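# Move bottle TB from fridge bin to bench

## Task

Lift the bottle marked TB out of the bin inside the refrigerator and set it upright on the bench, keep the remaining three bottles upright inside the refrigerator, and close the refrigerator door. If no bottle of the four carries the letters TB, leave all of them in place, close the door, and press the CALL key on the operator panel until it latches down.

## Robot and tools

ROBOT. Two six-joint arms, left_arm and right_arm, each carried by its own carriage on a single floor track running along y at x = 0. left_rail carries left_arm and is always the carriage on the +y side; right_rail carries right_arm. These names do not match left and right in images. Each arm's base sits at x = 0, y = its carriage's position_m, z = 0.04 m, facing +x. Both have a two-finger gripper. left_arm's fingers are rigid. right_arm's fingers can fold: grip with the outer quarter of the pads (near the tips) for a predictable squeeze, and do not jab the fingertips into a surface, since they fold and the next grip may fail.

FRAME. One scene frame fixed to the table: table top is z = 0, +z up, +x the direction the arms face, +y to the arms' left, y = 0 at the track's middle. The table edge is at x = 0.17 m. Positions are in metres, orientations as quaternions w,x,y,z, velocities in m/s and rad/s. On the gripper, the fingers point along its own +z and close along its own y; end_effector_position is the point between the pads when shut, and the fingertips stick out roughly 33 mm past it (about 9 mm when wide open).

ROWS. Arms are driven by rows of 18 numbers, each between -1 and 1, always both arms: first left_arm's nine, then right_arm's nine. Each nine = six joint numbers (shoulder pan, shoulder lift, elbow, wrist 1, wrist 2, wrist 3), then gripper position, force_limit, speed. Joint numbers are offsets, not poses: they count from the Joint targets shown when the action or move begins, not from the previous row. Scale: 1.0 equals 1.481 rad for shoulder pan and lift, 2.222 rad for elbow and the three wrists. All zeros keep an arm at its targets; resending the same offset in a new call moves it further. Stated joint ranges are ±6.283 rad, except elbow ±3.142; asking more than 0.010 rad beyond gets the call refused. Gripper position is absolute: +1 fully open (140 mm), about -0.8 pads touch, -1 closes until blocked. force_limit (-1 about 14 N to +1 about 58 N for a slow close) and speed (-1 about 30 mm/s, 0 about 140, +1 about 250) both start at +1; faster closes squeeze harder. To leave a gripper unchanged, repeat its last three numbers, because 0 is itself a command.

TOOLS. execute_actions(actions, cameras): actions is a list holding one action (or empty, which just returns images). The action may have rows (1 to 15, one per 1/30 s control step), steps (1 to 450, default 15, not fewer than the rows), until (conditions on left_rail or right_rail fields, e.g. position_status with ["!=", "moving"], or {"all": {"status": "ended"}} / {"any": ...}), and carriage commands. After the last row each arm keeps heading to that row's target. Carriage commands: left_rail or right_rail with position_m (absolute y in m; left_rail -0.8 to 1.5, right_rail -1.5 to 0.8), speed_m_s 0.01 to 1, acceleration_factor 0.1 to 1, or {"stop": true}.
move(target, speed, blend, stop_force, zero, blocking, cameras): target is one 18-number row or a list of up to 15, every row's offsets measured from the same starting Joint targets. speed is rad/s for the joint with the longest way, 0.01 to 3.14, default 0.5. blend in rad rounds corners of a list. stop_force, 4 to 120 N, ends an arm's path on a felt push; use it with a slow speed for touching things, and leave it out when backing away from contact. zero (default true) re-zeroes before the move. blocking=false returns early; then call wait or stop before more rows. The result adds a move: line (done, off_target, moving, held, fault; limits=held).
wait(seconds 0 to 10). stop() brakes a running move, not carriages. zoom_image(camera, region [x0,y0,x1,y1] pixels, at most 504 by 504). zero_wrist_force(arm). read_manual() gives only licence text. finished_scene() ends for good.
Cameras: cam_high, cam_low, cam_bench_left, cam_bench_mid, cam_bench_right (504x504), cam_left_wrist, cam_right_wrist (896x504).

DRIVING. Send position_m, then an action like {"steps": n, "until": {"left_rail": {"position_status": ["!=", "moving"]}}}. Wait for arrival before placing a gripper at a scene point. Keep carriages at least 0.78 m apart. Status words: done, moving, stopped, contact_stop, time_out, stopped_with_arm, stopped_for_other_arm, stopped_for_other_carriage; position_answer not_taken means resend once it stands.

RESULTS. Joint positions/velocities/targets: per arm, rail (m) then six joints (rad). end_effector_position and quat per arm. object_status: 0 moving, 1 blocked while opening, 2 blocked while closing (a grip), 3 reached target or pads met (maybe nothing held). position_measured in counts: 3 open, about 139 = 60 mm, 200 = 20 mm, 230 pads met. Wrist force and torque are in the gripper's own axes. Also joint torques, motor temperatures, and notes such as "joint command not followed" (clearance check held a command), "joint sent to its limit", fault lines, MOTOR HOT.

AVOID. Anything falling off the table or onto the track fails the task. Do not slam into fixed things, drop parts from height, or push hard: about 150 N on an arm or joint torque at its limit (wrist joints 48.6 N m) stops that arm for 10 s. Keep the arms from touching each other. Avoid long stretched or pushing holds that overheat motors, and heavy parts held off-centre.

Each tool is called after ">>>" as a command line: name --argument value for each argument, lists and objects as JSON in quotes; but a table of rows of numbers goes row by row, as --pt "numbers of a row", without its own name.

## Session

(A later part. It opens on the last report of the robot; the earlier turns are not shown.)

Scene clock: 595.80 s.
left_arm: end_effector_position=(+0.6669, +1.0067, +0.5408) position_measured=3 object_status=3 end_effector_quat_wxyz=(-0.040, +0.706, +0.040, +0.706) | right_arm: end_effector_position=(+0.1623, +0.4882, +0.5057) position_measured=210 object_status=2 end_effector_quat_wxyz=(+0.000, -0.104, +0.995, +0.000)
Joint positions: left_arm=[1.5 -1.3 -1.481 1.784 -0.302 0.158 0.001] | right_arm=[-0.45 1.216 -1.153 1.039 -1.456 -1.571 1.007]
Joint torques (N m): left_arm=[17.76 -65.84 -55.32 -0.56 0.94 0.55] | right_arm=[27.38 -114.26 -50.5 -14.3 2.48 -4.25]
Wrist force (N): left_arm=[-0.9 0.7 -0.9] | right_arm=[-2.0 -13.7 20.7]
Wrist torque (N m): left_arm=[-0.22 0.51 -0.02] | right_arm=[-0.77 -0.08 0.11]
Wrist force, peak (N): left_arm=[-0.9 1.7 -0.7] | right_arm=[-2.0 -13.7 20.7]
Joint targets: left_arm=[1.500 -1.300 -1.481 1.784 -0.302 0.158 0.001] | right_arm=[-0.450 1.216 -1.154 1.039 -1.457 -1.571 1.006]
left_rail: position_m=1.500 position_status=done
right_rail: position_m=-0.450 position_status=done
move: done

>>> move --pt "0 0 0 0 0 0 1 1 1 0.0175 -0.0206 0.0200 -0.0062 0 -0.0197 -1 0 -1" --pt "0 0 0 0 0 0 1 1 1 0.0342 -0.0409 0.0388 -0.0115 0 -0.0400 -1 0 -1" --speed 0.08 --blend '[0.01,0]'

Scene clock: 615.53 s.
left_arm: end_effector_position=(+0.6669, +1.0067, +0.5408) position_measured=3 object_status=3 end_effector_quat_wxyz=(-0.040, +0.706, +0.040, +0.706) | right_arm: end_effector_position=(+0.1047, +0.4639, +0.5051) position_measured=210 object_status=2 end_effector_quat_wxyz=(+0.000, -0.174, +0.985, +0.000)
Joint positions: left_arm=[1.5 -1.3 -1.481 1.784 -0.302 0.158 0.001] | right_arm=[-0.45 1.266 -1.214 1.125 -1.482 -1.571 0.918]
Joint torques (N m): left_arm=[13.14 -65.57 -55.5 -0.31 1.31 0.59] | right_arm=[2.38 -107.87 -33.81 -1.5 -8.71 -4.26]
Wrist force (N): left_arm=[-1.2 0.7 -0.5] | right_arm=[2.1 25.4 7.9]
Wrist torque (N m): left_arm=[-0.22 0.57 -0.02] | right_arm=[-1.35 -0.02 0.16]
Wrist force, peak (N): left_arm=[-1.2 1.2 -1.0] | right_arm=[2.6 25.4 8.5]
Joint targets: left_arm=[1.500 -1.300 -1.481 1.784 -0.302 0.158 0.001] | right_arm=[-0.450 1.267 -1.214 1.125 -1.482 -1.571 0.917]
left_rail: position_m=1.500 position_status=done
right_rail: position_m=-0.450 position_status=done
move: done

>>> move --pt "0 0 0 0 0 0 1 1 1 0.0268 -0.0323 0.0291 -0.0076 0 -0.0264 -1 0 -1" --pt "0 0 0 0 0 0 1 1 1 0.0510 -0.0667 0.0590 -0.0145 0 -0.0574 -1 0 -1" --pt "0 0 0 0 0 0 1 1 1 0.0740 -0.1032 0.0892 -0.0205 0 -0.0892 -1 0 -1" --speed 0.1 --blend '[0.02,0.02,0]'

Scene clock: 666.93 s.
left_arm: end_effector_position=(+0.6669, +1.0067, +0.5408) position_measured=3 object_status=3 end_effector_quat_wxyz=(-0.040, +0.706, +0.040, +0.706) | right_arm: end_effector_position=(-0.0129, +0.3834, +0.5052) position_measured=210 object_status=2 end_effector_quat_wxyz=(+0.000, -0.322, +0.947, +0.000)
Joint positions: left_arm=[1.5 -1.3 -1.481 1.784 -0.302 0.158 0.001] | right_arm=[-0.45 1.376 -1.367 1.323 -1.528 -1.571 0.72]
Joint torques (N m): left_arm=[15.19 -66.34 -54.75 -0.68 1.1 0.35] | right_arm=[40.61 -87.15 -50.69 -16.38 7.91 -4.43]
Wrist force (N): left_arm=[-0.2 0.6 -0.6] | right_arm=[-4.8 -30.9 15.9]
Wrist torque (N m): left_arm=[-0.25 0.34 -0.01] | right_arm=[-0.44 -0.19 -0.08]
Wrist force, peak (N): left_arm=[-1.4 1.2 -1.1] | right_arm=[-5.0 -30.7 16.3]
Joint targets: left_arm=[1.500 -1.300 -1.481 1.784 -0.302 0.158 0.001] | right_arm=[-0.450 1.376 -1.367 1.323 -1.528 -1.571 0.719]
left_rail: position_m=1.500 position_status=done
right_rail: position_m=-0.450 position_status=done
move: done

>>> move --pt "0 0 0 0 0 0 1 1 1 0.0193 -0.0367 0.0290 -0.0046 0 -0.0352 -1 0 -1" --pt "0 0 0 0 0 0 1 1 1 0.0388 -0.0768 0.0592 -0.0080 0 -0.0693 -1 0 -1" --pt "0 0 0 0 0 0 1 1 1 0.0562 -0.1189 0.0890 -0.0098 0 -0.1048 -1 0 -1" --pt "0 0 0 0 0 0 1 1 1 0.0713 -0.1630 0.1183 -0.0096 0 -0.1419 -1 0 -1" --pt "0 0 0 0 0 0 1 1 1 0.0834 -0.2093 0.1467 -0.0072 0 -0.1809 -1 0 -1" --speed 0.12 --blend '[0.02,0.02,0.02,0.02,0]' --cameras '["cam_high","cam_bench_mid","cam_right_wrist"]'

Scene clock: 704.13 s.
left_arm: end_effector_position=(+0.6669, +1.0067, +0.5408) position_measured=3 object_status=3 end_effector_quat_wxyz=(-0.040, +0.706, +0.040, +0.706) | right_arm: end_effector_position=(-0.1290, +0.1873, +0.5053) position_measured=210 object_status=2 end_effector_quat_wxyz=(+0.000, -0.557, +0.830, +0.000)
Joint positions: left_arm=[1.5 -1.3 -1.481 1.784 -0.302 0.158 0.001] | right_arm=[-0.45 1.5 -1.677 1.649 -1.544 -1.572 0.318]
Joint torques (N m): left_arm=[12.3 -68.12 -54.7 -0.9 2.2 0] | right_arm=[20.3 -72.25 -54.79 -4.05 -0.05 -3.81]
Wrist force (N): left_arm=[-0.8 1.0 -1.1] | right_arm=[-1.2 -5.3 28.7]
Wrist torque (N m): left_arm=[-0.15 0.48 -0.02] | right_arm=[-0.51 -0.31 0.05]
Wrist force, peak (N): left_arm=[-1.2 1.5 -0.9] | right_arm=[0.3 10.0 38.3]
Joint targets: left_arm=[1.500 -1.300 -1.481 1.784 -0.302 0.158 0.001] | right_arm=[-0.450 1.500 -1.677 1.649 -1.544 -1.571 0.317]
left_rail: position_m=1.500 position_status=done
right_rail: position_m=-0.450 position_status=done
move: done
Images, in order (width x height): cam_high 504x504, cam_bench_mid 504x504, cam_right_wrist 896x504.

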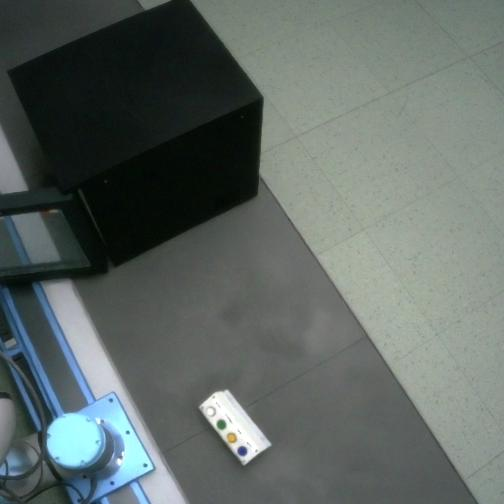

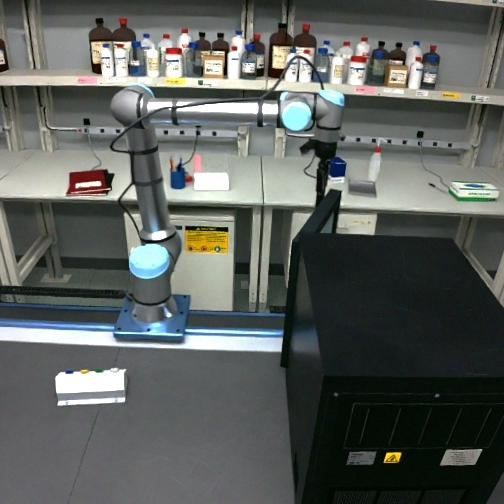

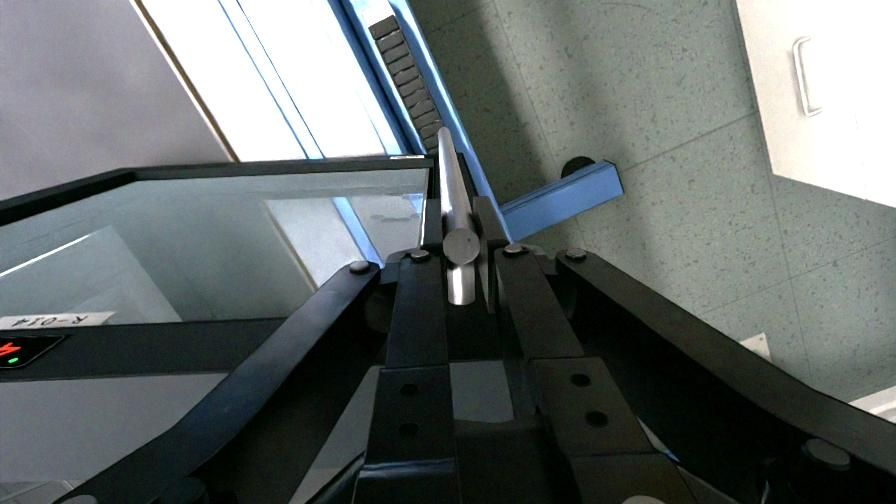

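>>> move --pt "0 0 0 0 0 0 1 1 1 0.0102 -0.0652 0.0363 0.0072 0 -0.0560 -1 0 -1" --pt "0 0 0 0 0 0 1 1 1 0.0113 -0.1345 0.0700 0.0196 0 -0.1182 -1 0 -1" --pt "0 0 0 0 0 0 1 1 1 -0.0005 -0.2080 0.1004 0.0382 0 -0.1888 -1 0 -1" --pt "0 0 0 0 0 0 1 1 1 -0.0213 -0.2658 0.1206 0.0565 0 -0.2499 -1 0 -1" --speed 0.14 --blend '[0.02,0.02,0.02,0]' --stop_force 45 --cameras '["cam_high","cam_right_wrist"]'

Scene clock: 729.33 s.
left_arm: end_effector_position=(+0.6669, +1.0067, +0.5408) position_measured=3 object_status=3 end_effector_quat_wxyz=(-0.040, +0.706, +0.040, +0.706) | right_arm: end_effector_position=(-0.1330, -0.0430, +0.5053) position_measured=210 object_status=2 end_effector_quat_wxyz=(-0.001, +0.753, -0.658, +0.000)
Joint positions: left_arm=[1.5 -1.3 -1.481 1.784 -0.302 0.158 0.001] | right_arm=[-0.45 1.468 -2.071 1.917 -1.418 -1.571 -0.238]
Joint torques (N m): left_arm=[12.43 -66.97 -55.34 -1.35 2.8 -0.5] | right_arm=[-18.53 -28.85 -49.08 -3.09 4.19 -4.05]
Wrist force (N): left_arm=[-0.6 1.4 -0.2] | right_arm=[-0.8 -5.4 23.9]
Wrist torque (N m): left_arm=[-0.07 0.43 -0.03] | right_arm=[-0.46 -0.18 0.07]
Wrist force, peak (N): left_arm=[-1.5 0.8 -1.3] | right_arm=[2.3 28.7 44.4]
Joint targets: left_arm=[1.500 -1.300 -1.481 1.784 -0.302 0.158 0.001] | right_arm=[-0.450 1.468 -2.071 1.917 -1.418 -1.571 -0.238]
left_rail: position_m=1.500 position_status=done
right_rail: position_m=-0.450 position_status=done
move: done
Images, in order (width x height): cam_high 504x504, cam_right_wrist 896x504.

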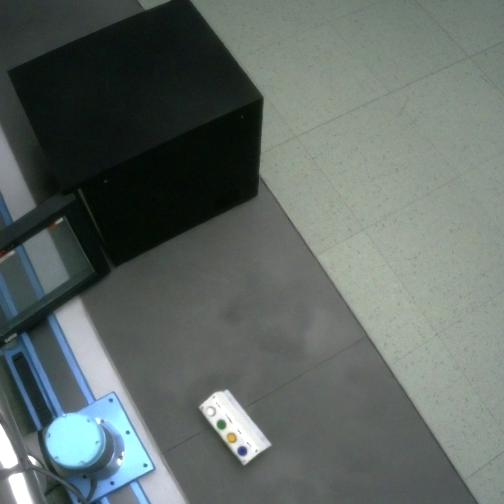

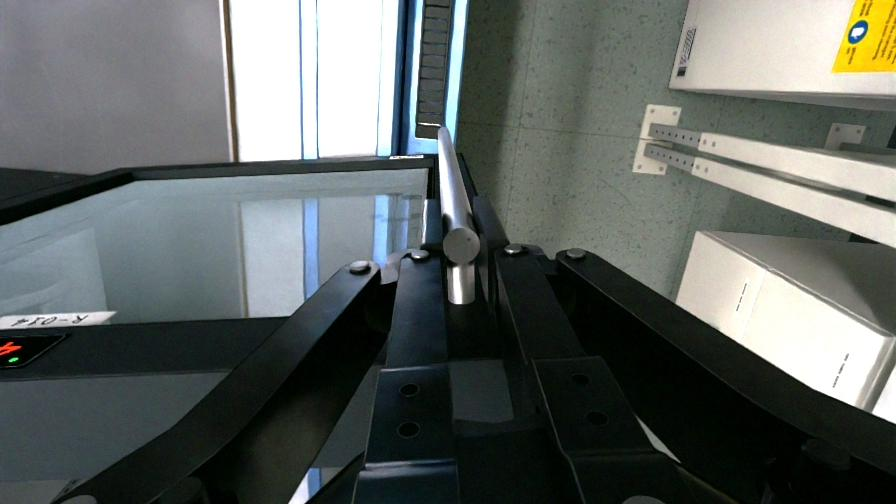

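>>> move --target '[-0.6413,0.1456,0.1441,-0.2416,-0.3766,0,1,1,1,0,0,0,0,0,0,-1,0,-1]' --speed 0.8

>>> execute_actions --actions '[{"left_rail":{"position_m":0.8,"speed_m_s":0.4,"acceleration_factor":0.5},"steps":120,"until":{"left_rail":{"position_status":["!=","moving"]}}}]' --cameras '["cam_left_wrist","cam_high"]'

Scene clock: 770.70 s.
left_arm: end_effector_position=(+0.1206, +0.9499, +0.2603) position_measured=3 object_status=3 end_effector_quat_wxyz=(+0.000, +0.707, +0.000, +0.707) | right_arm: end_effector_position=(-0.1330, -0.0430, +0.5053) position_measured=210 object_status=2 end_effector_quat_wxyz=(-0.001, +0.753, -0.658, +0.000)
Joint positions: left_arm=[1.5 -2.249 -1.266 2.104 -0.838 -0.679 0.001] | right_arm=[-0.45 1.468 -2.071 1.917 -1.418 -1.571 -0.238]
Joint torques (N m): left_arm=[-16.92 -45.16 -17.54 -0.8 -4.44 -0.13] | right_arm=[-13.51 -30.89 -49.1 -2.95 4.15 -3.94]
Wrist force (N): left_arm=[-0.1 0.2 -1.1] | right_arm=[-0.6 -5.1 23.7]
Wrist torque (N m): left_arm=[-0.34 0.34 -0.03] | right_arm=[-0.40 -0.22 0.08]
Wrist force, peak (N): left_arm=[-2.5 -0.8 -4.3] | right_arm=[-0.9 -4.7 24.3]
Joint targets: left_arm=[1.500 -2.250 -1.266 2.104 -0.839 -0.679 0.001] | right_arm=[-0.450 1.468 -2.071 1.917 -1.418 -1.571 -0.238]
left_rail: position_m=1.500 position_status=done
right_rail: position_m=-0.450 position_status=done
move: done

Scene clock: 773.27 s.
left_arm: end_effector_position=(+0.1205, +0.2499, +0.2602) position_measured=3 object_status=3 end_effector_quat_wxyz=(+0.000, +0.707, +0.000, +0.707) | right_arm: end_effector_position=(-0.1330, -0.0430, +0.5053) position_measured=210 object_status=2 end_effector_quat_wxyz=(-0.001, +0.753, -0.658, +0.000)
Joint positions: left_arm=[0.8 -2.25 -1.266 2.104 -0.839 -0.679 0.001] | right_arm=[-0.45 1.468 -2.071 1.917 -1.418 -1.571 -0.238]
Joint torques (N m): left_arm=[-9.28 -59.7 -32.94 3.13 -1.28 0.05] | right_arm=[-11.34 -29.69 -48.67 -2.93 4.27 -4.06]
Wrist force (N): left_arm=[0.0 0.3 -1.1] | right_arm=[-0.7 -5.0 23.7]
Wrist torque (N m): left_arm=[-0.32 0.32 -0.02] | right_arm=[-0.39 -0.20 0.08]
Wrist force, peak (N): left_arm=[-0.3 2.2 -1.3] | right_arm=[-0.9 -4.7 24.1]
Joint targets: left_arm=[0.800 -2.250 -1.266 2.104 -0.839 -0.679 0.001] | right_arm=[-0.450 1.468 -2.071 1.917 -1.418 -1.571 -0.238]
Tool commands: left_gripper/position=+1.0 left_gripper/force_limit=+1.0 left_gripper/speed=+1.0 right_gripper/position=-1.0 right_gripper/force_limit=+0.0 right_gripper/speed=-1.0
left_rail: position_m=0.800 speed_m_s=0.40 position_status=done
right_rail: position_m=-0.450 position_status=done
Images, in order (width x height): cam_high 504x504, cam_left_wrist 896x504.

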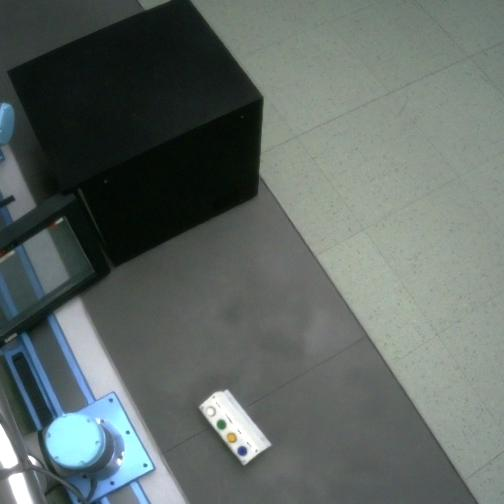

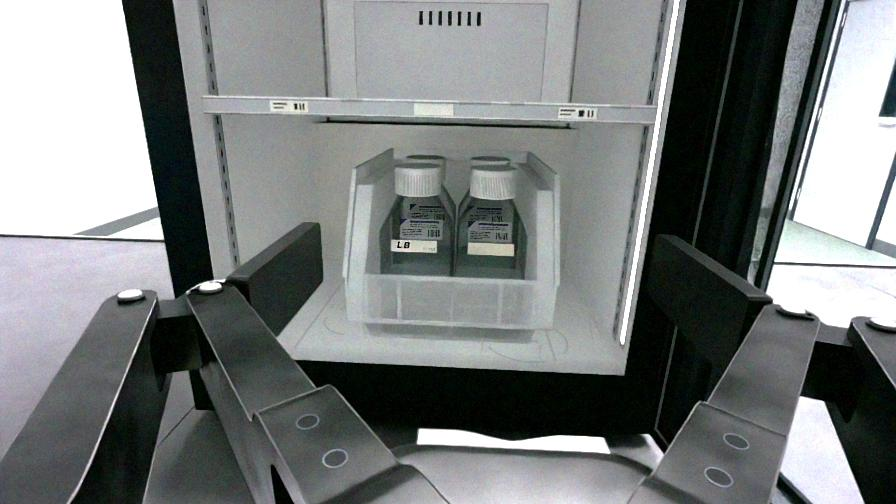

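>>> zoom_image --camera "cam_left_wrist" --region '[340, 140, 570, 340]'

Scaled by 2.191.

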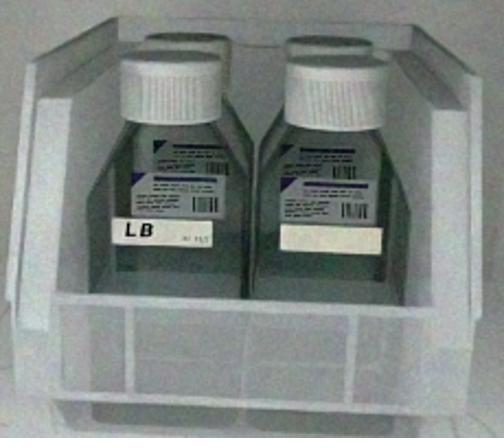

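>>> move --target '[0.1343,-0.0319,0.0307,-0.0094,0.0895,0,1,1,1,0,0,0,0,0,0,-1,0,-1]' --speed 0.3 --cameras '["cam_left_wrist"]'

>>> zoom_image --camera "cam_left_wrist" --region '[310, 90, 620, 370]'

Scene clock: 798.57 s.
left_arm: end_effector_position=(+0.2503, +0.2499, +0.2604) position_measured=3 object_status=3 end_effector_quat_wxyz=(+0.000, +0.707, +0.000, +0.707) | right_arm: end_effector_position=(-0.1330, -0.0430, +0.5053) position_measured=210 object_status=2 end_effector_quat_wxyz=(-0.001, +0.753, -0.658, +0.000)
Joint positions: left_arm=[0.8 -2.051 -1.313 2.172 -0.859 -0.48 0.001] | right_arm=[-0.45 1.468 -2.071 1.917 -1.418 -1.571 -0.238]
Joint torques (N m): left_arm=[15.68 -70.82 -18.38 -1.27 4.35 -0.09] | right_arm=[-7.17 -29.11 -48.96 -2.98 3.77 -4.17]
Wrist force (N): left_arm=[-0.2 0.8 -0.6] | right_arm=[-1.1 -4.7 23.7]
Wrist torque (N m): left_arm=[-0.17 0.39 -0.04] | right_arm=[-0.32 -0.09 0.07]
Wrist force, peak (N): left_arm=[0.0 0.4 -2.9] | right_arm=[-0.9 -5.2 24.2]
Joint targets: left_arm=[0.800 -2.051 -1.313 2.172 -0.860 -0.480 0.001] | right_arm=[-0.450 1.468 -2.071 1.917 -1.418 -1.571 -0.238]
left_rail: position_m=0.800 speed_m_s=0.40 position_status=done
right_rail: position_m=-0.450 position_status=done
move: done
Images, in order (width x height): cam_left_wrist 896x504.

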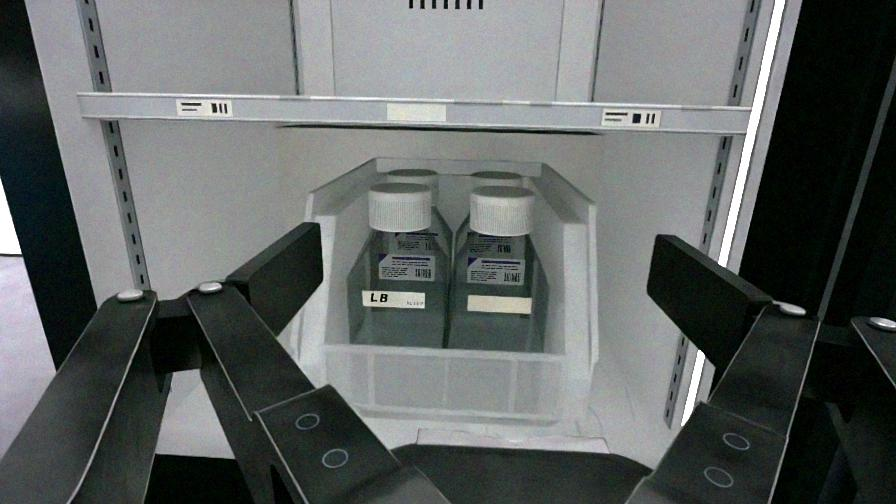

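Scaled by 1.626.

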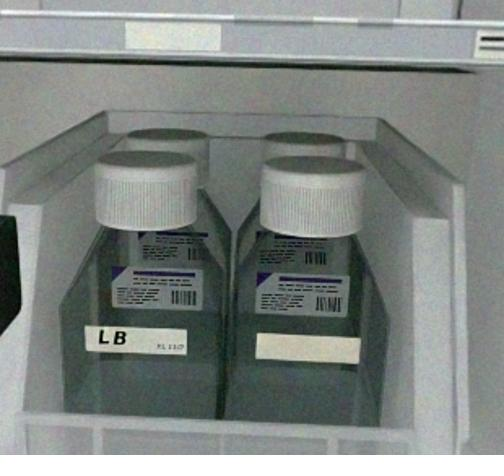

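>>> move --target '[0.0411,-0.0633,0.0022,0.0400,0.0274,0,1,1,1,0,0,0,0,0,0,-1,0,-1]' --speed 0.3 --cameras '["cam_left_wrist"]'

>>> zoom_image --camera "cam_left_wrist" --region '[340, 180, 580, 380]'

Scene clock: 881.70 s.
left_arm: end_effector_position=(+0.2918, +0.2630, +0.3071) position_measured=3 object_status=3 end_effector_quat_wxyz=(+0.000, +0.707, +0.000, +0.707) | right_arm: end_effector_position=(-0.1330, -0.0430, +0.5053) position_measured=210 object_status=2 end_effector_quat_wxyz=(-0.001, +0.753, -0.658, +0.000)
Joint positions: left_arm=[0.8 -1.99 -1.406 2.177 -0.771 -0.419 0.001] | right_arm=[-0.45 1.468 -2.071 1.917 -1.418 -1.571 -0.238]
Joint torques (N m): left_arm=[20.32 -66.53 -20.1 3.31 3.24 -0.05] | right_arm=[-2.97 -30.06 -49.33 -3.04 3.77 -3.76]
Wrist force (N): left_arm=[-0.2 1.0 -0.6] | right_arm=[-0.8 -5.2 23.8]
Wrist torque (N m): left_arm=[-0.15 0.33 -0.01] | right_arm=[-0.43 -0.17 0.07]
Wrist force, peak (N): left_arm=[-1.5 0.3 -1.7] | right_arm=[-1.0 -5.1 24.4]
Joint targets: left_arm=[0.800 -1.990 -1.407 2.177 -0.771 -0.419 0.001] | right_arm=[-0.450 1.468 -2.071 1.917 -1.418 -1.571 -0.238]
left_rail: position_m=0.800 speed_m_s=0.40 position_status=done
right_rail: position_m=-0.450 position_status=done
move: done
Images, in order (width x height): cam_left_wrist 896x504.

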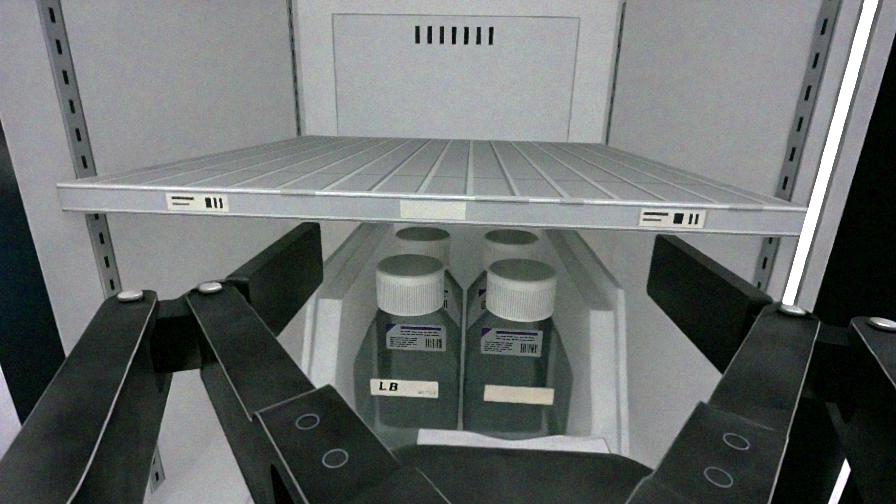

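Scaled by 2.100.

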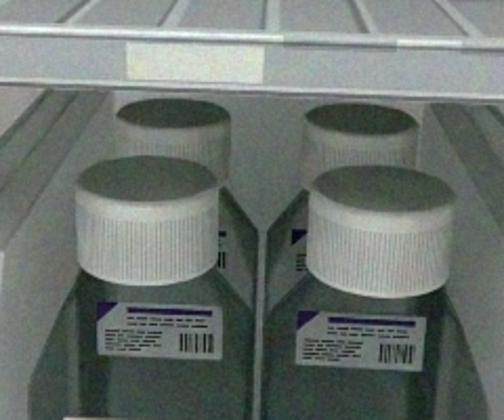

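>>> zoom_image --camera "cam_left_wrist" --region '[300, 215, 460, 345]'

>>> zoom_image --camera "cam_left_wrist" --region '[480, 215, 640, 345]'

>>> zoom_image --camera "cam_left_wrist" --region '[300, 330, 640, 504]'

Scaled by 3.150.

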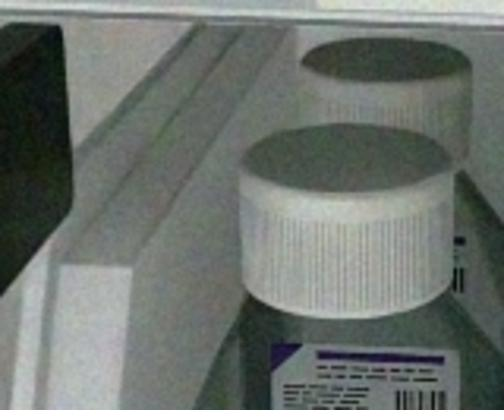

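Scaled by 3.150.

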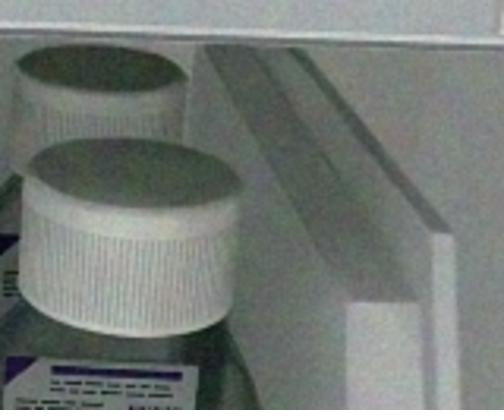

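Scaled by 1.482.

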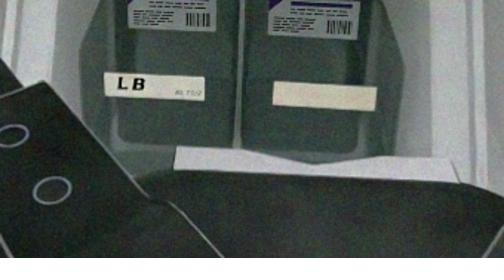

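>>> move --target '[-0.0097,0.1007,-0.0089,-0.0581,-0.0066,0,-0.13,0,0,0,0,0,0,0,0,-1,0,-1]' --speed 0.3 --cameras '["cam_left_wrist"]'

>>> zoom_image --camera "cam_left_wrist" --region '[320, 100, 620, 340]'

Scene clock: 1180.00 s.
left_arm: end_effector_position=(+0.2701, +0.2331, +0.2363) position_measured=145 object_status=3 end_effector_quat_wxyz=(+0.000, +0.707, +0.000, +0.707) | right_arm: end_effector_position=(-0.1330, -0.0430, +0.5053) position_measured=210 object_status=2 end_effector_quat_wxyz=(-0.001, +0.753, -0.658, +0.000)
Joint positions: left_arm=[0.8 -2.004 -1.258 2.157 -0.899 -0.434 0.001] | right_arm=[-0.45 1.468 -2.071 1.917 -1.418 -1.571 -0.238]
Joint torques (N m): left_arm=[-19.61 -43.89 -38.42 -0.94 -4.63 -0.33] | right_arm=[2.93 -30.2 -48.71 -3.13 3.59 -3.86]
Wrist force (N): left_arm=[-0.3 0.9 -0.9] | right_arm=[-1.0 -4.8 23.8]
Wrist torque (N m): left_arm=[-0.19 0.33 -0.03] | right_arm=[-0.35 -0.12 0.08]
Wrist force, peak (N): left_arm=[-1.8 1.3 -1.4] | right_arm=[-0.5 -5.2 24.1]
Joint targets: left_arm=[0.800 -2.004 -1.257 2.157 -0.900 -0.434 0.001] | right_arm=[-0.450 1.468 -2.071 1.917 -1.418 -1.571 -0.238]
left_rail: position_m=0.800 speed_m_s=0.40 position_status=done
right_rail: position_m=-0.450 position_status=done
move: done
Images, in order (width x height): cam_left_wrist 896x504.

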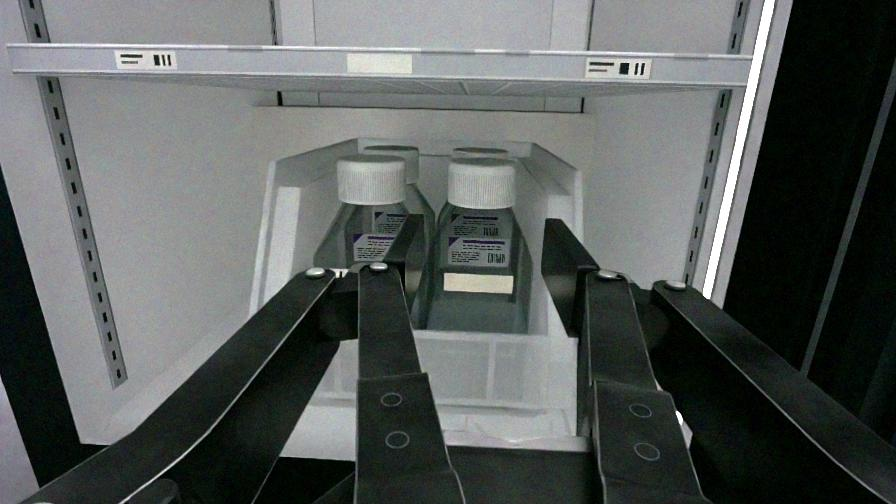

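Scaled by 1.680.

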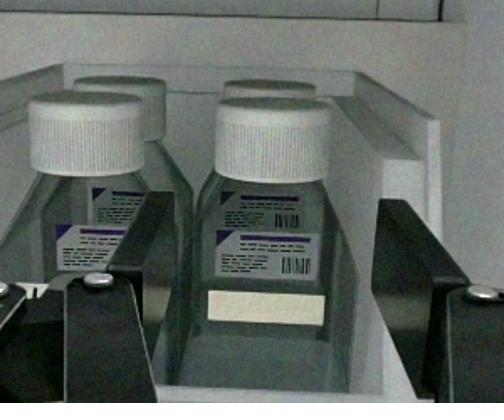

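>>> move --pt "0.0883 -0.0105 -0.0007 0.0077 0.0589 0 -0.13 0 0 0 0 0 0 0 0 -1 0 -1" --pt "0.1568 -0.0076 -0.0036 0.0087 0.1045 0 -0.13 0 0 0 0 0 0 0 0 -1 0 -1" --speed 0.12 --blend '[0.01,0]' --stop_force 10 --cameras '["cam_left_wrist"]'

>>> zoom_image --camera "cam_left_wrist" --region '[340, 60, 640, 340]'

Scene clock: 1220.87 s.
left_arm: end_effector_position=(+0.4020, +0.2302, +0.2451) position_measured=145 object_status=3 end_effector_quat_wxyz=(+0.000, +0.707, +0.000, +0.707) | right_arm: end_effector_position=(-0.1330, -0.0430, +0.5053) position_measured=210 object_status=2 end_effector_quat_wxyz=(-0.001, +0.753, -0.658, +0.000)
Joint positions: left_arm=[0.8 -1.772 -1.269 2.149 -0.88 -0.202 0.001] | right_arm=[-0.45 1.468 -2.071 1.917 -1.418 -1.571 -0.238]
Joint torques (N m): left_arm=[23.11 -43.21 -39.52 2.59 3.95 -0.37] | right_arm=[8.22 -28.95 -49.08 -3.22 3.68 -4.04]
Wrist force (N): left_arm=[-0.1 0.3 -0.7] | right_arm=[-1.0 -5.0 23.6]
Wrist torque (N m): left_arm=[-0.31 0.32 -0.04] | right_arm=[-0.39 -0.12 0.07]
Wrist force, peak (N): left_arm=[-0.5 0.5 -1.9] | right_arm=[-0.9 -5.1 24.2]
Joint targets: left_arm=[0.800 -1.772 -1.269 2.149 -0.880 -0.202 0.001] | right_arm=[-0.450 1.468 -2.071 1.917 -1.418 -1.571 -0.238]
left_rail: position_m=0.800 speed_m_s=0.40 position_status=done
right_rail: position_m=-0.450 position_status=done
move: done
Images, in order (width x height): cam_left_wrist 896x504.

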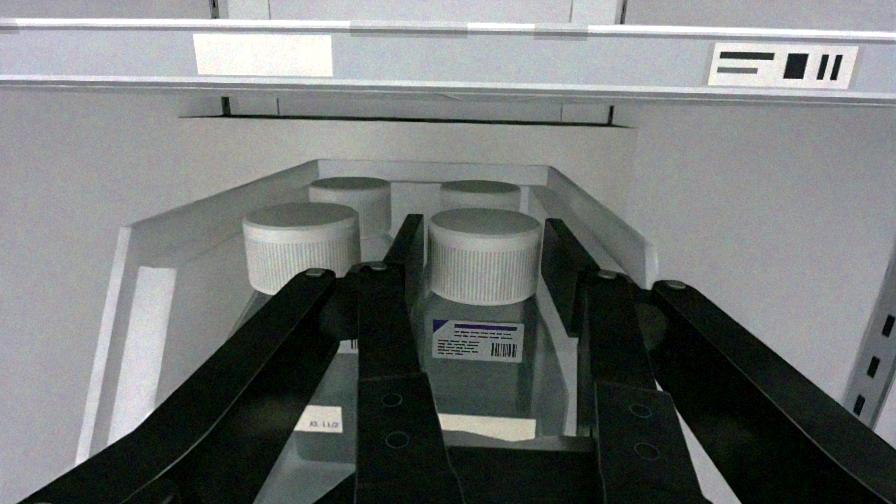

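Scaled by 1.680.

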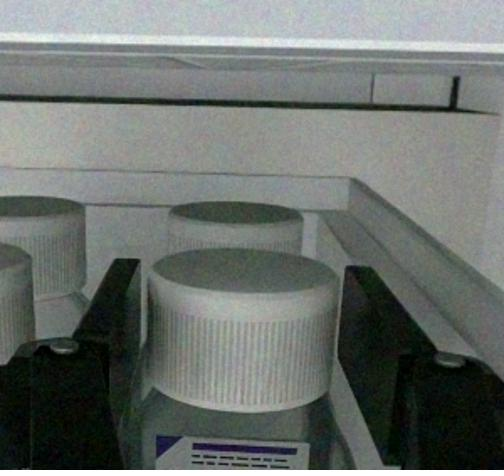

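>>> execute_actions --actions '[{"rows":[[0,0,0,0,0,0,-1,0,-1,0,0,0,0,0,0,-1,0,-1]],"steps":60}]' --cameras '["cam_left_wrist"]'

Scene clock: 1233.00 s.
left_arm: end_effector_position=(+0.4020, +0.2302, +0.2451) position_measured=160 object_status=2 end_effector_quat_wxyz=(+0.000, +0.707, +0.000, +0.707) | right_arm: end_effector_position=(-0.1330, -0.0430, +0.5053) position_measured=210 object_status=2 end_effector_quat_wxyz=(-0.001, +0.753, -0.658, +0.000)
Joint positions: left_arm=[0.8 -1.772 -1.269 2.149 -0.88 -0.202 0.001] | right_arm=[-0.45 1.468 -2.071 1.917 -1.418 -1.571 -0.238]
Joint torques (N m): left_arm=[19.96 -42 -38.63 1.03 3.54 -0.34] | right_arm=[13.37 -28.04 -49.28 -3.38 3.66 -4.04]
Wrist force (N): left_arm=[0.7 -1.4 -1.6] | right_arm=[-1.0 -5.3 24.0]
Wrist torque (N m): left_arm=[-0.30 0.37 0.05] | right_arm=[-0.41 -0.12 0.08]
Wrist force, peak (N): left_arm=[1.6 -1.5 -1.8] | right_arm=[-1.0 -5.1 24.1]
Joint targets: left_arm=[0.800 -1.772 -1.269 2.149 -0.880 -0.202 0.001] | right_arm=[-0.450 1.468 -2.071 1.917 -1.418 -1.571 -0.238]
left_rail: position_m=0.800 speed_m_s=0.40 position_status=done
right_rail: position_m=-0.450 position_status=done
Images, in order (width x height): cam_left_wrist 896x504.

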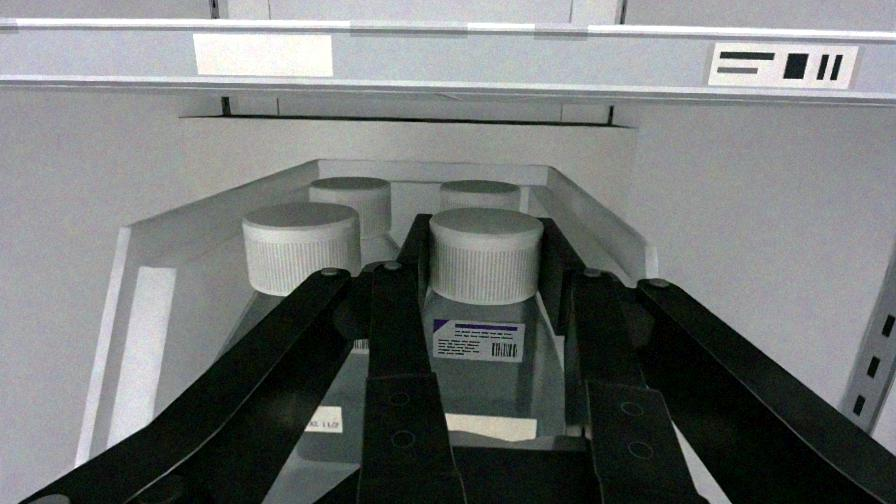

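>>> zero_wrist_force --arm "left_arm"

>>> move --target '[-0.0242,-0.0016,0.0016,-0.0005,-0.0161,0,-1,0,-1,0,0,0,0,0,0,-1,0,-1]' --speed 0.05 --stop_force 35 --cameras '["cam_left_wrist"]'

Wrist force sensor zeroed.

Scene clock: 1252.33 s.
left_arm: end_effector_position=(+0.3820, +0.2302, +0.2451) position_measured=160 object_status=2 end_effector_quat_wxyz=(+0.000, +0.707, +0.000, +0.707) | right_arm: end_effector_position=(-0.1330, -0.0430, +0.5053) position_measured=210 object_status=2 end_effector_quat_wxyz=(-0.001, +0.753, -0.658, +0.000)
Joint positions: left_arm=[0.8 -1.808 -1.271 2.153 -0.882 -0.237 0.001] | right_arm=[-0.45 1.468 -2.071 1.917 -1.418 -1.571 -0.238]
Joint torques (N m): left_arm=[-19.86 -71.81 -16.82 -2.66 -3.84 -0.42] | right_arm=[12.87 -28.14 -54.6 -4.84 3.58 -3.81]
Wrist force (N, zeroed by zero_wrist_force on left_arm): left_arm=[12.4 0.2 3.0] | right_arm=[-0.7 -3.9 25.7]
Wrist torque (N m, zeroed by zero_wrist_force on left_arm): left_arm=[0.16 0.28 -0.05] | right_arm=[-0.24 -0.20 0.06]
Wrist force, peak (N, zeroed by zero_wrist_force on left_arm): left_arm=[14.0 -1.0 4.4] | right_arm=[-0.8 -4.1 26.2]
Joint targets: left_arm=[0.800 -1.808 -1.271 2.153 -0.882 -0.237 0.001] | right_arm=[-0.450 1.468 -2.071 1.917 -1.418 -1.571 -0.238]
left_rail: position_m=0.800 speed_m_s=0.40 position_status=done
right_rail: position_m=-0.450 position_status=done
move: done
Images, in order (width x height): cam_left_wrist 896x504.

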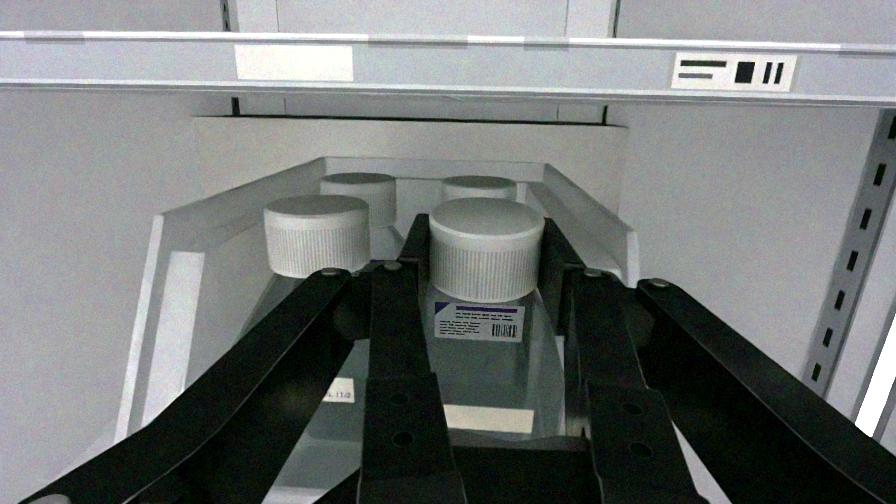

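>>> move --target '[-0.0330,-0.0098,-0.0008,0.0073,-0.0220,0,-1,0,-1,0,0,0,0,0,0,-1,0,-1]' --speed 0.06 --stop_force 30 --cameras '["cam_left_wrist"]'

Scene clock: 1389.87 s.
left_arm: end_effector_position=(+0.3545, +0.2302, +0.2537) position_measured=160 object_status=2 end_effector_quat_wxyz=(+0.000, +0.707, +0.000, +0.707) | right_arm: end_effector_position=(-0.1330, -0.0430, +0.5053) position_measured=210 object_status=2 end_effector_quat_wxyz=(-0.001, +0.753, -0.658, +0.000)
Joint positions: left_arm=[0.8 -1.857 -1.286 2.151 -0.865 -0.286 0.001] | right_arm=[-0.45 1.468 -2.071 1.917 -1.418 -1.571 -0.238]
Joint torques (N m): left_arm=[-17.47 -77.02 -39.6 3.19 -4.5 -0.51] | right_arm=[13.68 -26.71 -69.34 -9.66 3.3 -3.57]
Wrist force (N, zeroed by zero_wrist_force on left_arm): left_arm=[-5.0 0.8 1.5] | right_arm=[-0.4 -4.1 21.9]
Wrist torque (N m, zeroed by zero_wrist_force on left_arm): left_arm=[-0.21 0.25 -0.13] | right_arm=[-0.29 -0.25 0.07]
Wrist force, peak (N, zeroed by zero_wrist_force on left_arm): left_arm=[13.5 -0.4 2.9] | right_arm=[-0.9 -3.8 26.2]
Joint targets: left_arm=[0.800 -1.857 -1.286 2.151 -0.865 -0.286 0.001] | right_arm=[-0.450 1.468 -2.071 1.917 -1.418 -1.571 -0.238]
left_rail: position_m=0.800 speed_m_s=0.40 position_status=done
right_rail: position_m=-0.450 position_status=done
move: done
Images, in order (width x height): cam_left_wrist 896x504.

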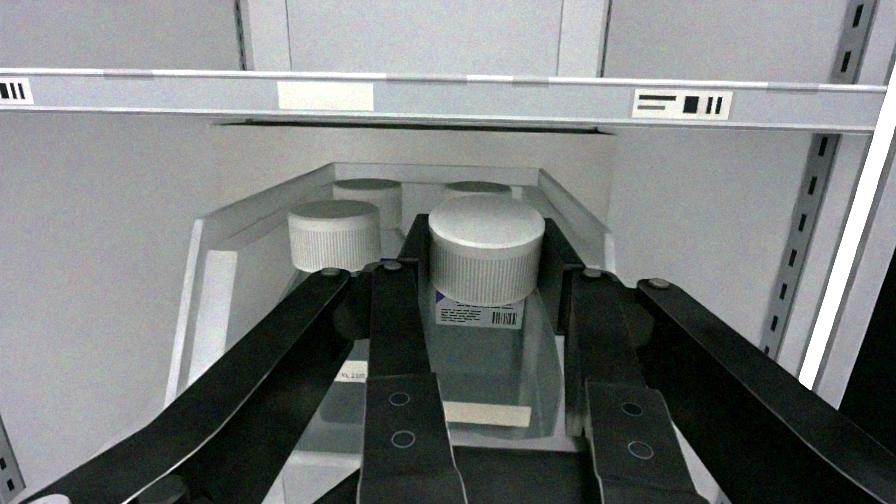

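>>> move --target '[-0.0184,-0.0212,-0.0052,0.0194,-0.0123,0,-1,0,-1,0,0,0,0,0,0,-1,0,-1]' --speed 0.06 --stop_force 25 --cameras '["cam_left_wrist"]'

Scene clock: 1397.07 s.
left_arm: end_effector_position=(+0.3390, +0.2302, +0.2751) position_measured=160 object_status=2 end_effector_quat_wxyz=(+0.000, +0.707, +0.000, +0.707) | right_arm: end_effector_position=(-0.1330, -0.0430, +0.5053) position_measured=210 object_status=2 end_effector_quat_wxyz=(-0.001, +0.753, -0.658, +0.000)
Joint positions: left_arm=[0.8 -1.884 -1.317 2.14 -0.822 -0.314 0.001] | right_arm=[-0.45 1.468 -2.071 1.917 -1.418 -1.571 -0.238]
Joint torques (N m): left_arm=[-17.96 -74.36 -43.92 3.27 -4.42 -0.83] | right_arm=[12.34 -19.12 -68.81 -9.52 3.33 -3.65]
Wrist force (N, zeroed by zero_wrist_force on left_arm): left_arm=[-5.3 0.8 2.5] | right_arm=[-0.8 -4.2 21.4]
Wrist torque (N m, zeroed by zero_wrist_force on left_arm): left_arm=[-0.15 0.13 -0.11] | right_arm=[-0.38 -0.16 0.07]
Wrist force, peak (N, zeroed by zero_wrist_force on left_arm): left_arm=[-5.9 0.3 2.3] | right_arm=[-1.0 -3.9 22.4]
Joint targets: left_arm=[0.800 -1.884 -1.317 2.140 -0.822 -0.314 0.001] | right_arm=[-0.450 1.468 -2.071 1.917 -1.418 -1.571 -0.238]
left_rail: position_m=0.800 speed_m_s=0.40 position_status=done
right_rail: position_m=-0.450 position_status=done
move: done
Images, in order (width x height): cam_left_wrist 896x504.

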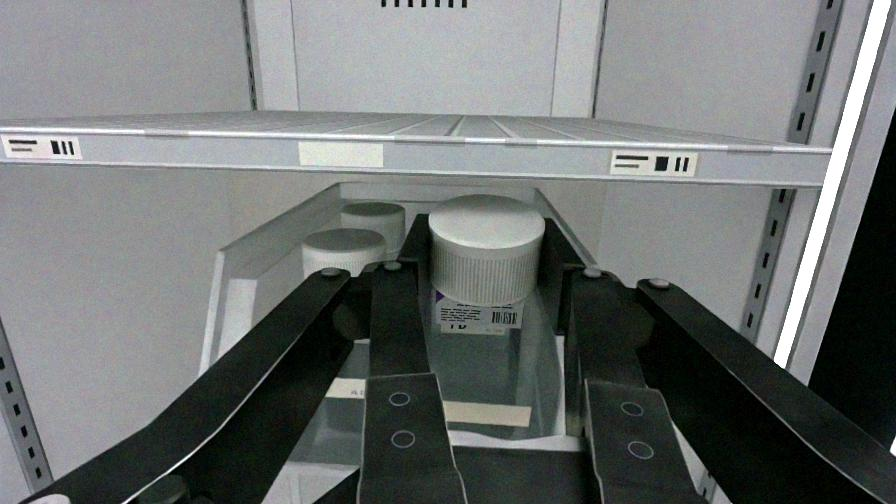

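>>> zoom_image --camera "cam_left_wrist" --region '[410, 270, 570, 350]'

Scaled by 3.150.

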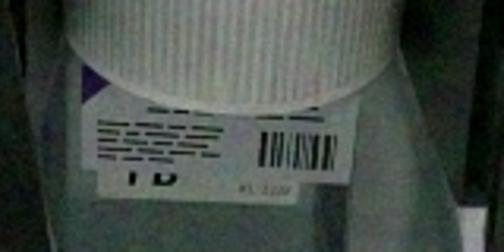

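>>> move --target '[-0.0212,-0.0054,-0.0019,0.0055,-0.0141,0,-1,0,-1,0,0,0,0,0,0,-1,0,-1]' --speed 0.06 --stop_force 25 --cameras '["cam_left_wrist"]'

>>> zoom_image --camera "cam_left_wrist" --region '[410, 270, 570, 450]'

Scene clock: 1411.77 s.
left_arm: end_effector_position=(+0.3210, +0.2302, +0.2811) position_measured=160 object_status=2 end_effector_quat_wxyz=(+0.000, +0.707, +0.000, +0.707) | right_arm: end_effector_position=(-0.1330, -0.0430, +0.5053) position_measured=210 object_status=2 end_effector_quat_wxyz=(-0.001, +0.753, -0.658, +0.000)
Joint positions: left_arm=[0.8 -1.915 -1.325 2.135 -0.81 -0.345 0.001] | right_arm=[-0.45 1.468 -2.071 1.917 -1.418 -1.571 -0.238]
Joint torques (N m): left_arm=[-19.04 -76.04 -43.83 3.31 -4.22 -0.61] | right_arm=[13.69 -8.96 -68.11 -9.64 2.95 -3.11]
Wrist force (N, zeroed by zero_wrist_force on left_arm): left_arm=[-5.8 0.4 3.3] | right_arm=[-0.6 -3.7 21.5]
Wrist torque (N m, zeroed by zero_wrist_force on left_arm): left_arm=[-0.23 0.29 -0.10] | right_arm=[-0.28 -0.19 0.07]
Wrist force, peak (N, zeroed by zero_wrist_force on left_arm): left_arm=[-6.2 0.5 2.7] | right_arm=[-0.6 -4.0 22.1]
Joint targets: left_arm=[0.800 -1.915 -1.325 2.135 -0.810 -0.345 0.001] | right_arm=[-0.450 1.468 -2.071 1.917 -1.418 -1.571 -0.238]
left_rail: position_m=0.800 speed_m_s=0.40 position_status=done
right_rail: position_m=-0.450 position_status=done
move: done
Images, in order (width x height): cam_left_wrist 896x504.

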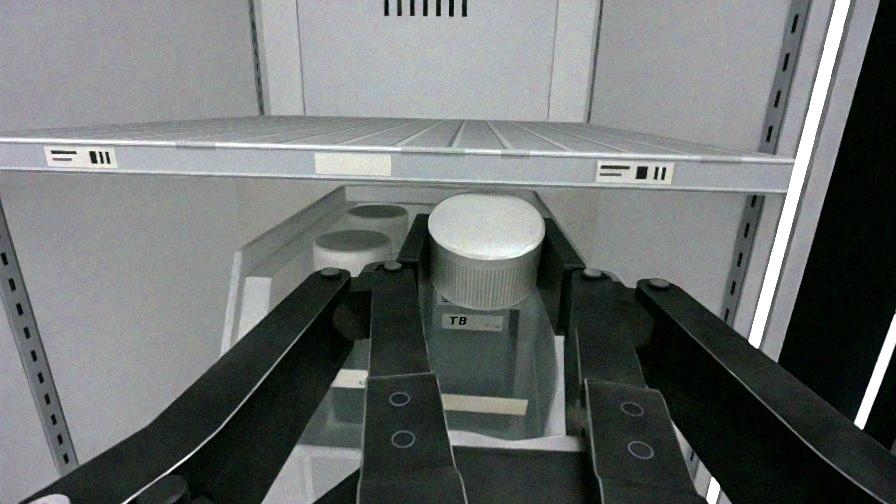

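Scaled by 2.800.

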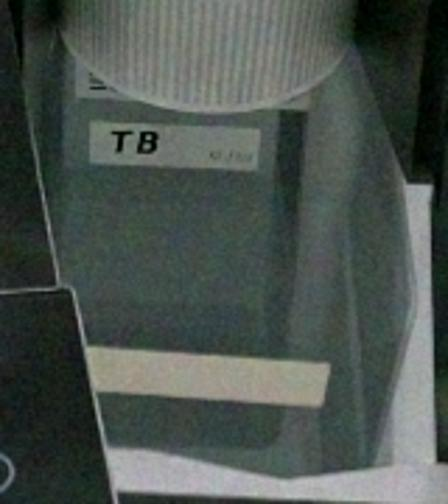

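>>> move --pt "-0.0111 -0.0015 -0.0009 0.0019 -0.0074 0 -1 0 -1 0 0 0 0 0 0 -1 0 -1" --pt "-0.0297 -0.0061 -0.0035 0.0076 -0.0198 0 -1 0 -1 0 0 0 0 0 0 -1 0 -1" --speed 0.06 --blend '[0.005,0]' --stop_force 20 --cameras '["cam_left_wrist"]'

Scene clock: 1439.37 s.
left_arm: end_effector_position=(+0.2954, +0.2302, +0.2891) position_measured=160 object_status=2 end_effector_quat_wxyz=(+0.000, +0.707, +0.000, +0.707) | right_arm: end_effector_position=(-0.1330, -0.0430, +0.5053) position_measured=210 object_status=2 end_effector_quat_wxyz=(-0.001, +0.753, -0.658, +0.000)
Joint positions: left_arm=[0.8 -1.959 -1.334 2.128 -0.793 -0.389 0.001] | right_arm=[-0.45 1.468 -2.071 1.917 -1.418 -1.571 -0.238]
Joint torques (N m): left_arm=[-19.71 -76.9 -43.78 3.34 -4.38 -0.27] | right_arm=[12.01 -4.7 -67.33 -9.46 3.32 -2.7]
Wrist force (N, zeroed by zero_wrist_force on left_arm): left_arm=[-5.7 0.4 2.6] | right_arm=[-0.8 -3.9 22.0]
Wrist torque (N m, zeroed by zero_wrist_force on left_arm): left_arm=[-0.26 0.34 -0.09] | right_arm=[-0.36 -0.16 0.07]
Wrist force, peak (N, zeroed by zero_wrist_force on left_arm): left_arm=[-6.2 0.6 3.7] | right_arm=[-0.5 -3.9 22.2]
Joint targets: left_arm=[0.800 -1.959 -1.334 2.128 -0.793 -0.389 0.001] | right_arm=[-0.450 1.468 -2.071 1.917 -1.418 -1.571 -0.238]
left_rail: position_m=0.800 speed_m_s=0.40 position_status=done
right_rail: position_m=-0.450 position_status=done
move: done
Images, in order (width x height): cam_left_wrist 896x504.

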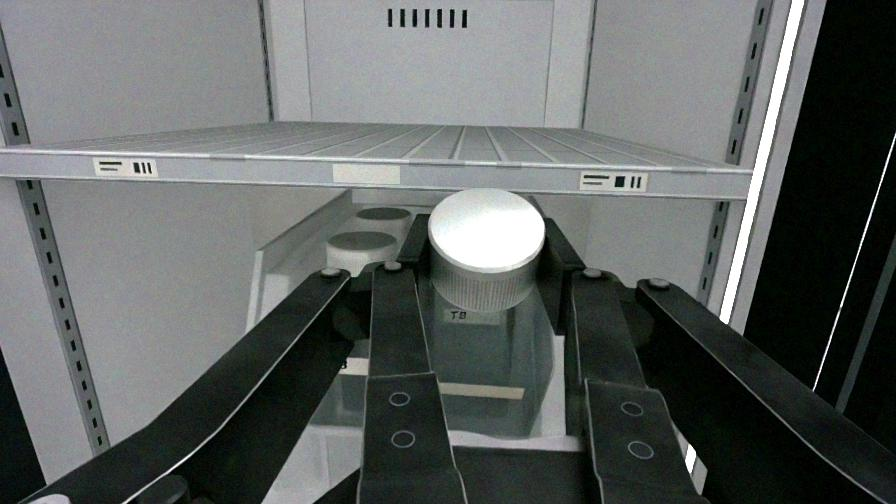

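>>> move --pt "-0.0119 -0.0181 -0.0071 0.0191 -0.0079 0 -1 0 -1 0 0 0 0 0 0 -1 0 -1" --pt "-0.0344 -0.0450 -0.0208 0.0508 -0.0229 0 -1 0 -1 0 0 0 0 0 0 -1 0 -1" --speed 0.08 --blend '[0.005,0]' --stop_force 20 --cameras '["cam_left_wrist","cam_high"]'

Scene clock: 1450.73 s.
left_arm: end_effector_position=(+0.2650, +0.2302, +0.3451) position_measured=160 object_status=2 end_effector_quat_wxyz=(+0.000, +0.707, +0.000, +0.707) | right_arm: end_effector_position=(-0.1330, -0.0430, +0.5053) position_measured=210 object_status=2 end_effector_quat_wxyz=(-0.001, +0.753, -0.658, +0.000)
Joint positions: left_arm=[0.8 -2.01 -1.401 2.081 -0.68 -0.44 0.001] | right_arm=[-0.45 1.468 -2.071 1.917 -1.418 -1.571 -0.238]
Joint torques (N m): left_arm=[-15.72 -73.71 -46.35 3.92 -4.87 -0.91] | right_arm=[10.39 -2.43 -68.17 -9.15 2.97 -2.59]
Wrist force (N, zeroed by zero_wrist_force on left_arm): left_arm=[-5.8 0.3 0.7] | right_arm=[-0.8 -4.7 21.6]
Wrist torque (N m, zeroed by zero_wrist_force on left_arm): left_arm=[-0.36 0.19 -0.04] | right_arm=[-0.37 -0.17 0.07]
Wrist force, peak (N, zeroed by zero_wrist_force on left_arm): left_arm=[-6.0 0.8 3.0] | right_arm=[-0.9 -3.6 22.4]
Joint targets: left_arm=[0.800 -2.010 -1.401 2.081 -0.680 -0.440 0.001] | right_arm=[-0.450 1.468 -2.071 1.917 -1.418 -1.571 -0.238]
left_rail: position_m=0.800 speed_m_s=0.40 position_status=done
right_rail: position_m=-0.450 position_status=done
move: done
Images, in order (width x height): cam_high 504x504, cam_left_wrist 896x504.

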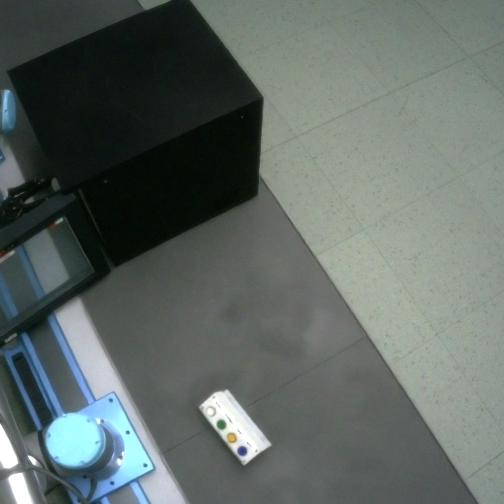

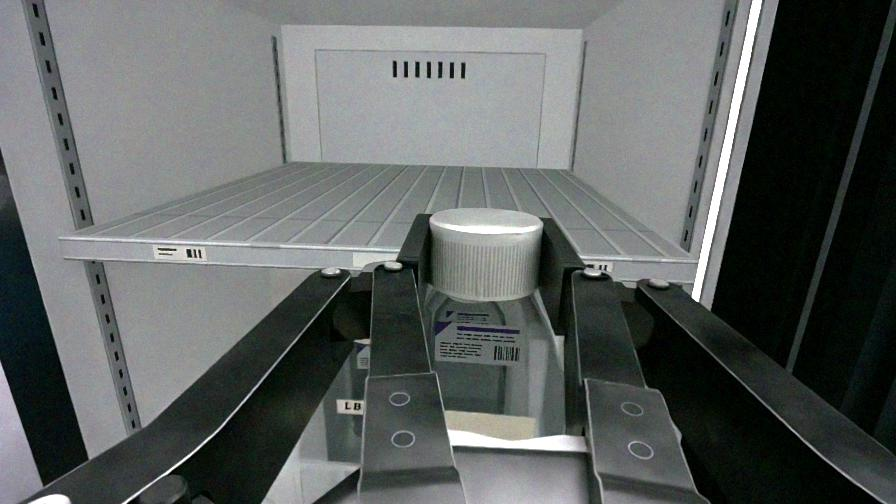

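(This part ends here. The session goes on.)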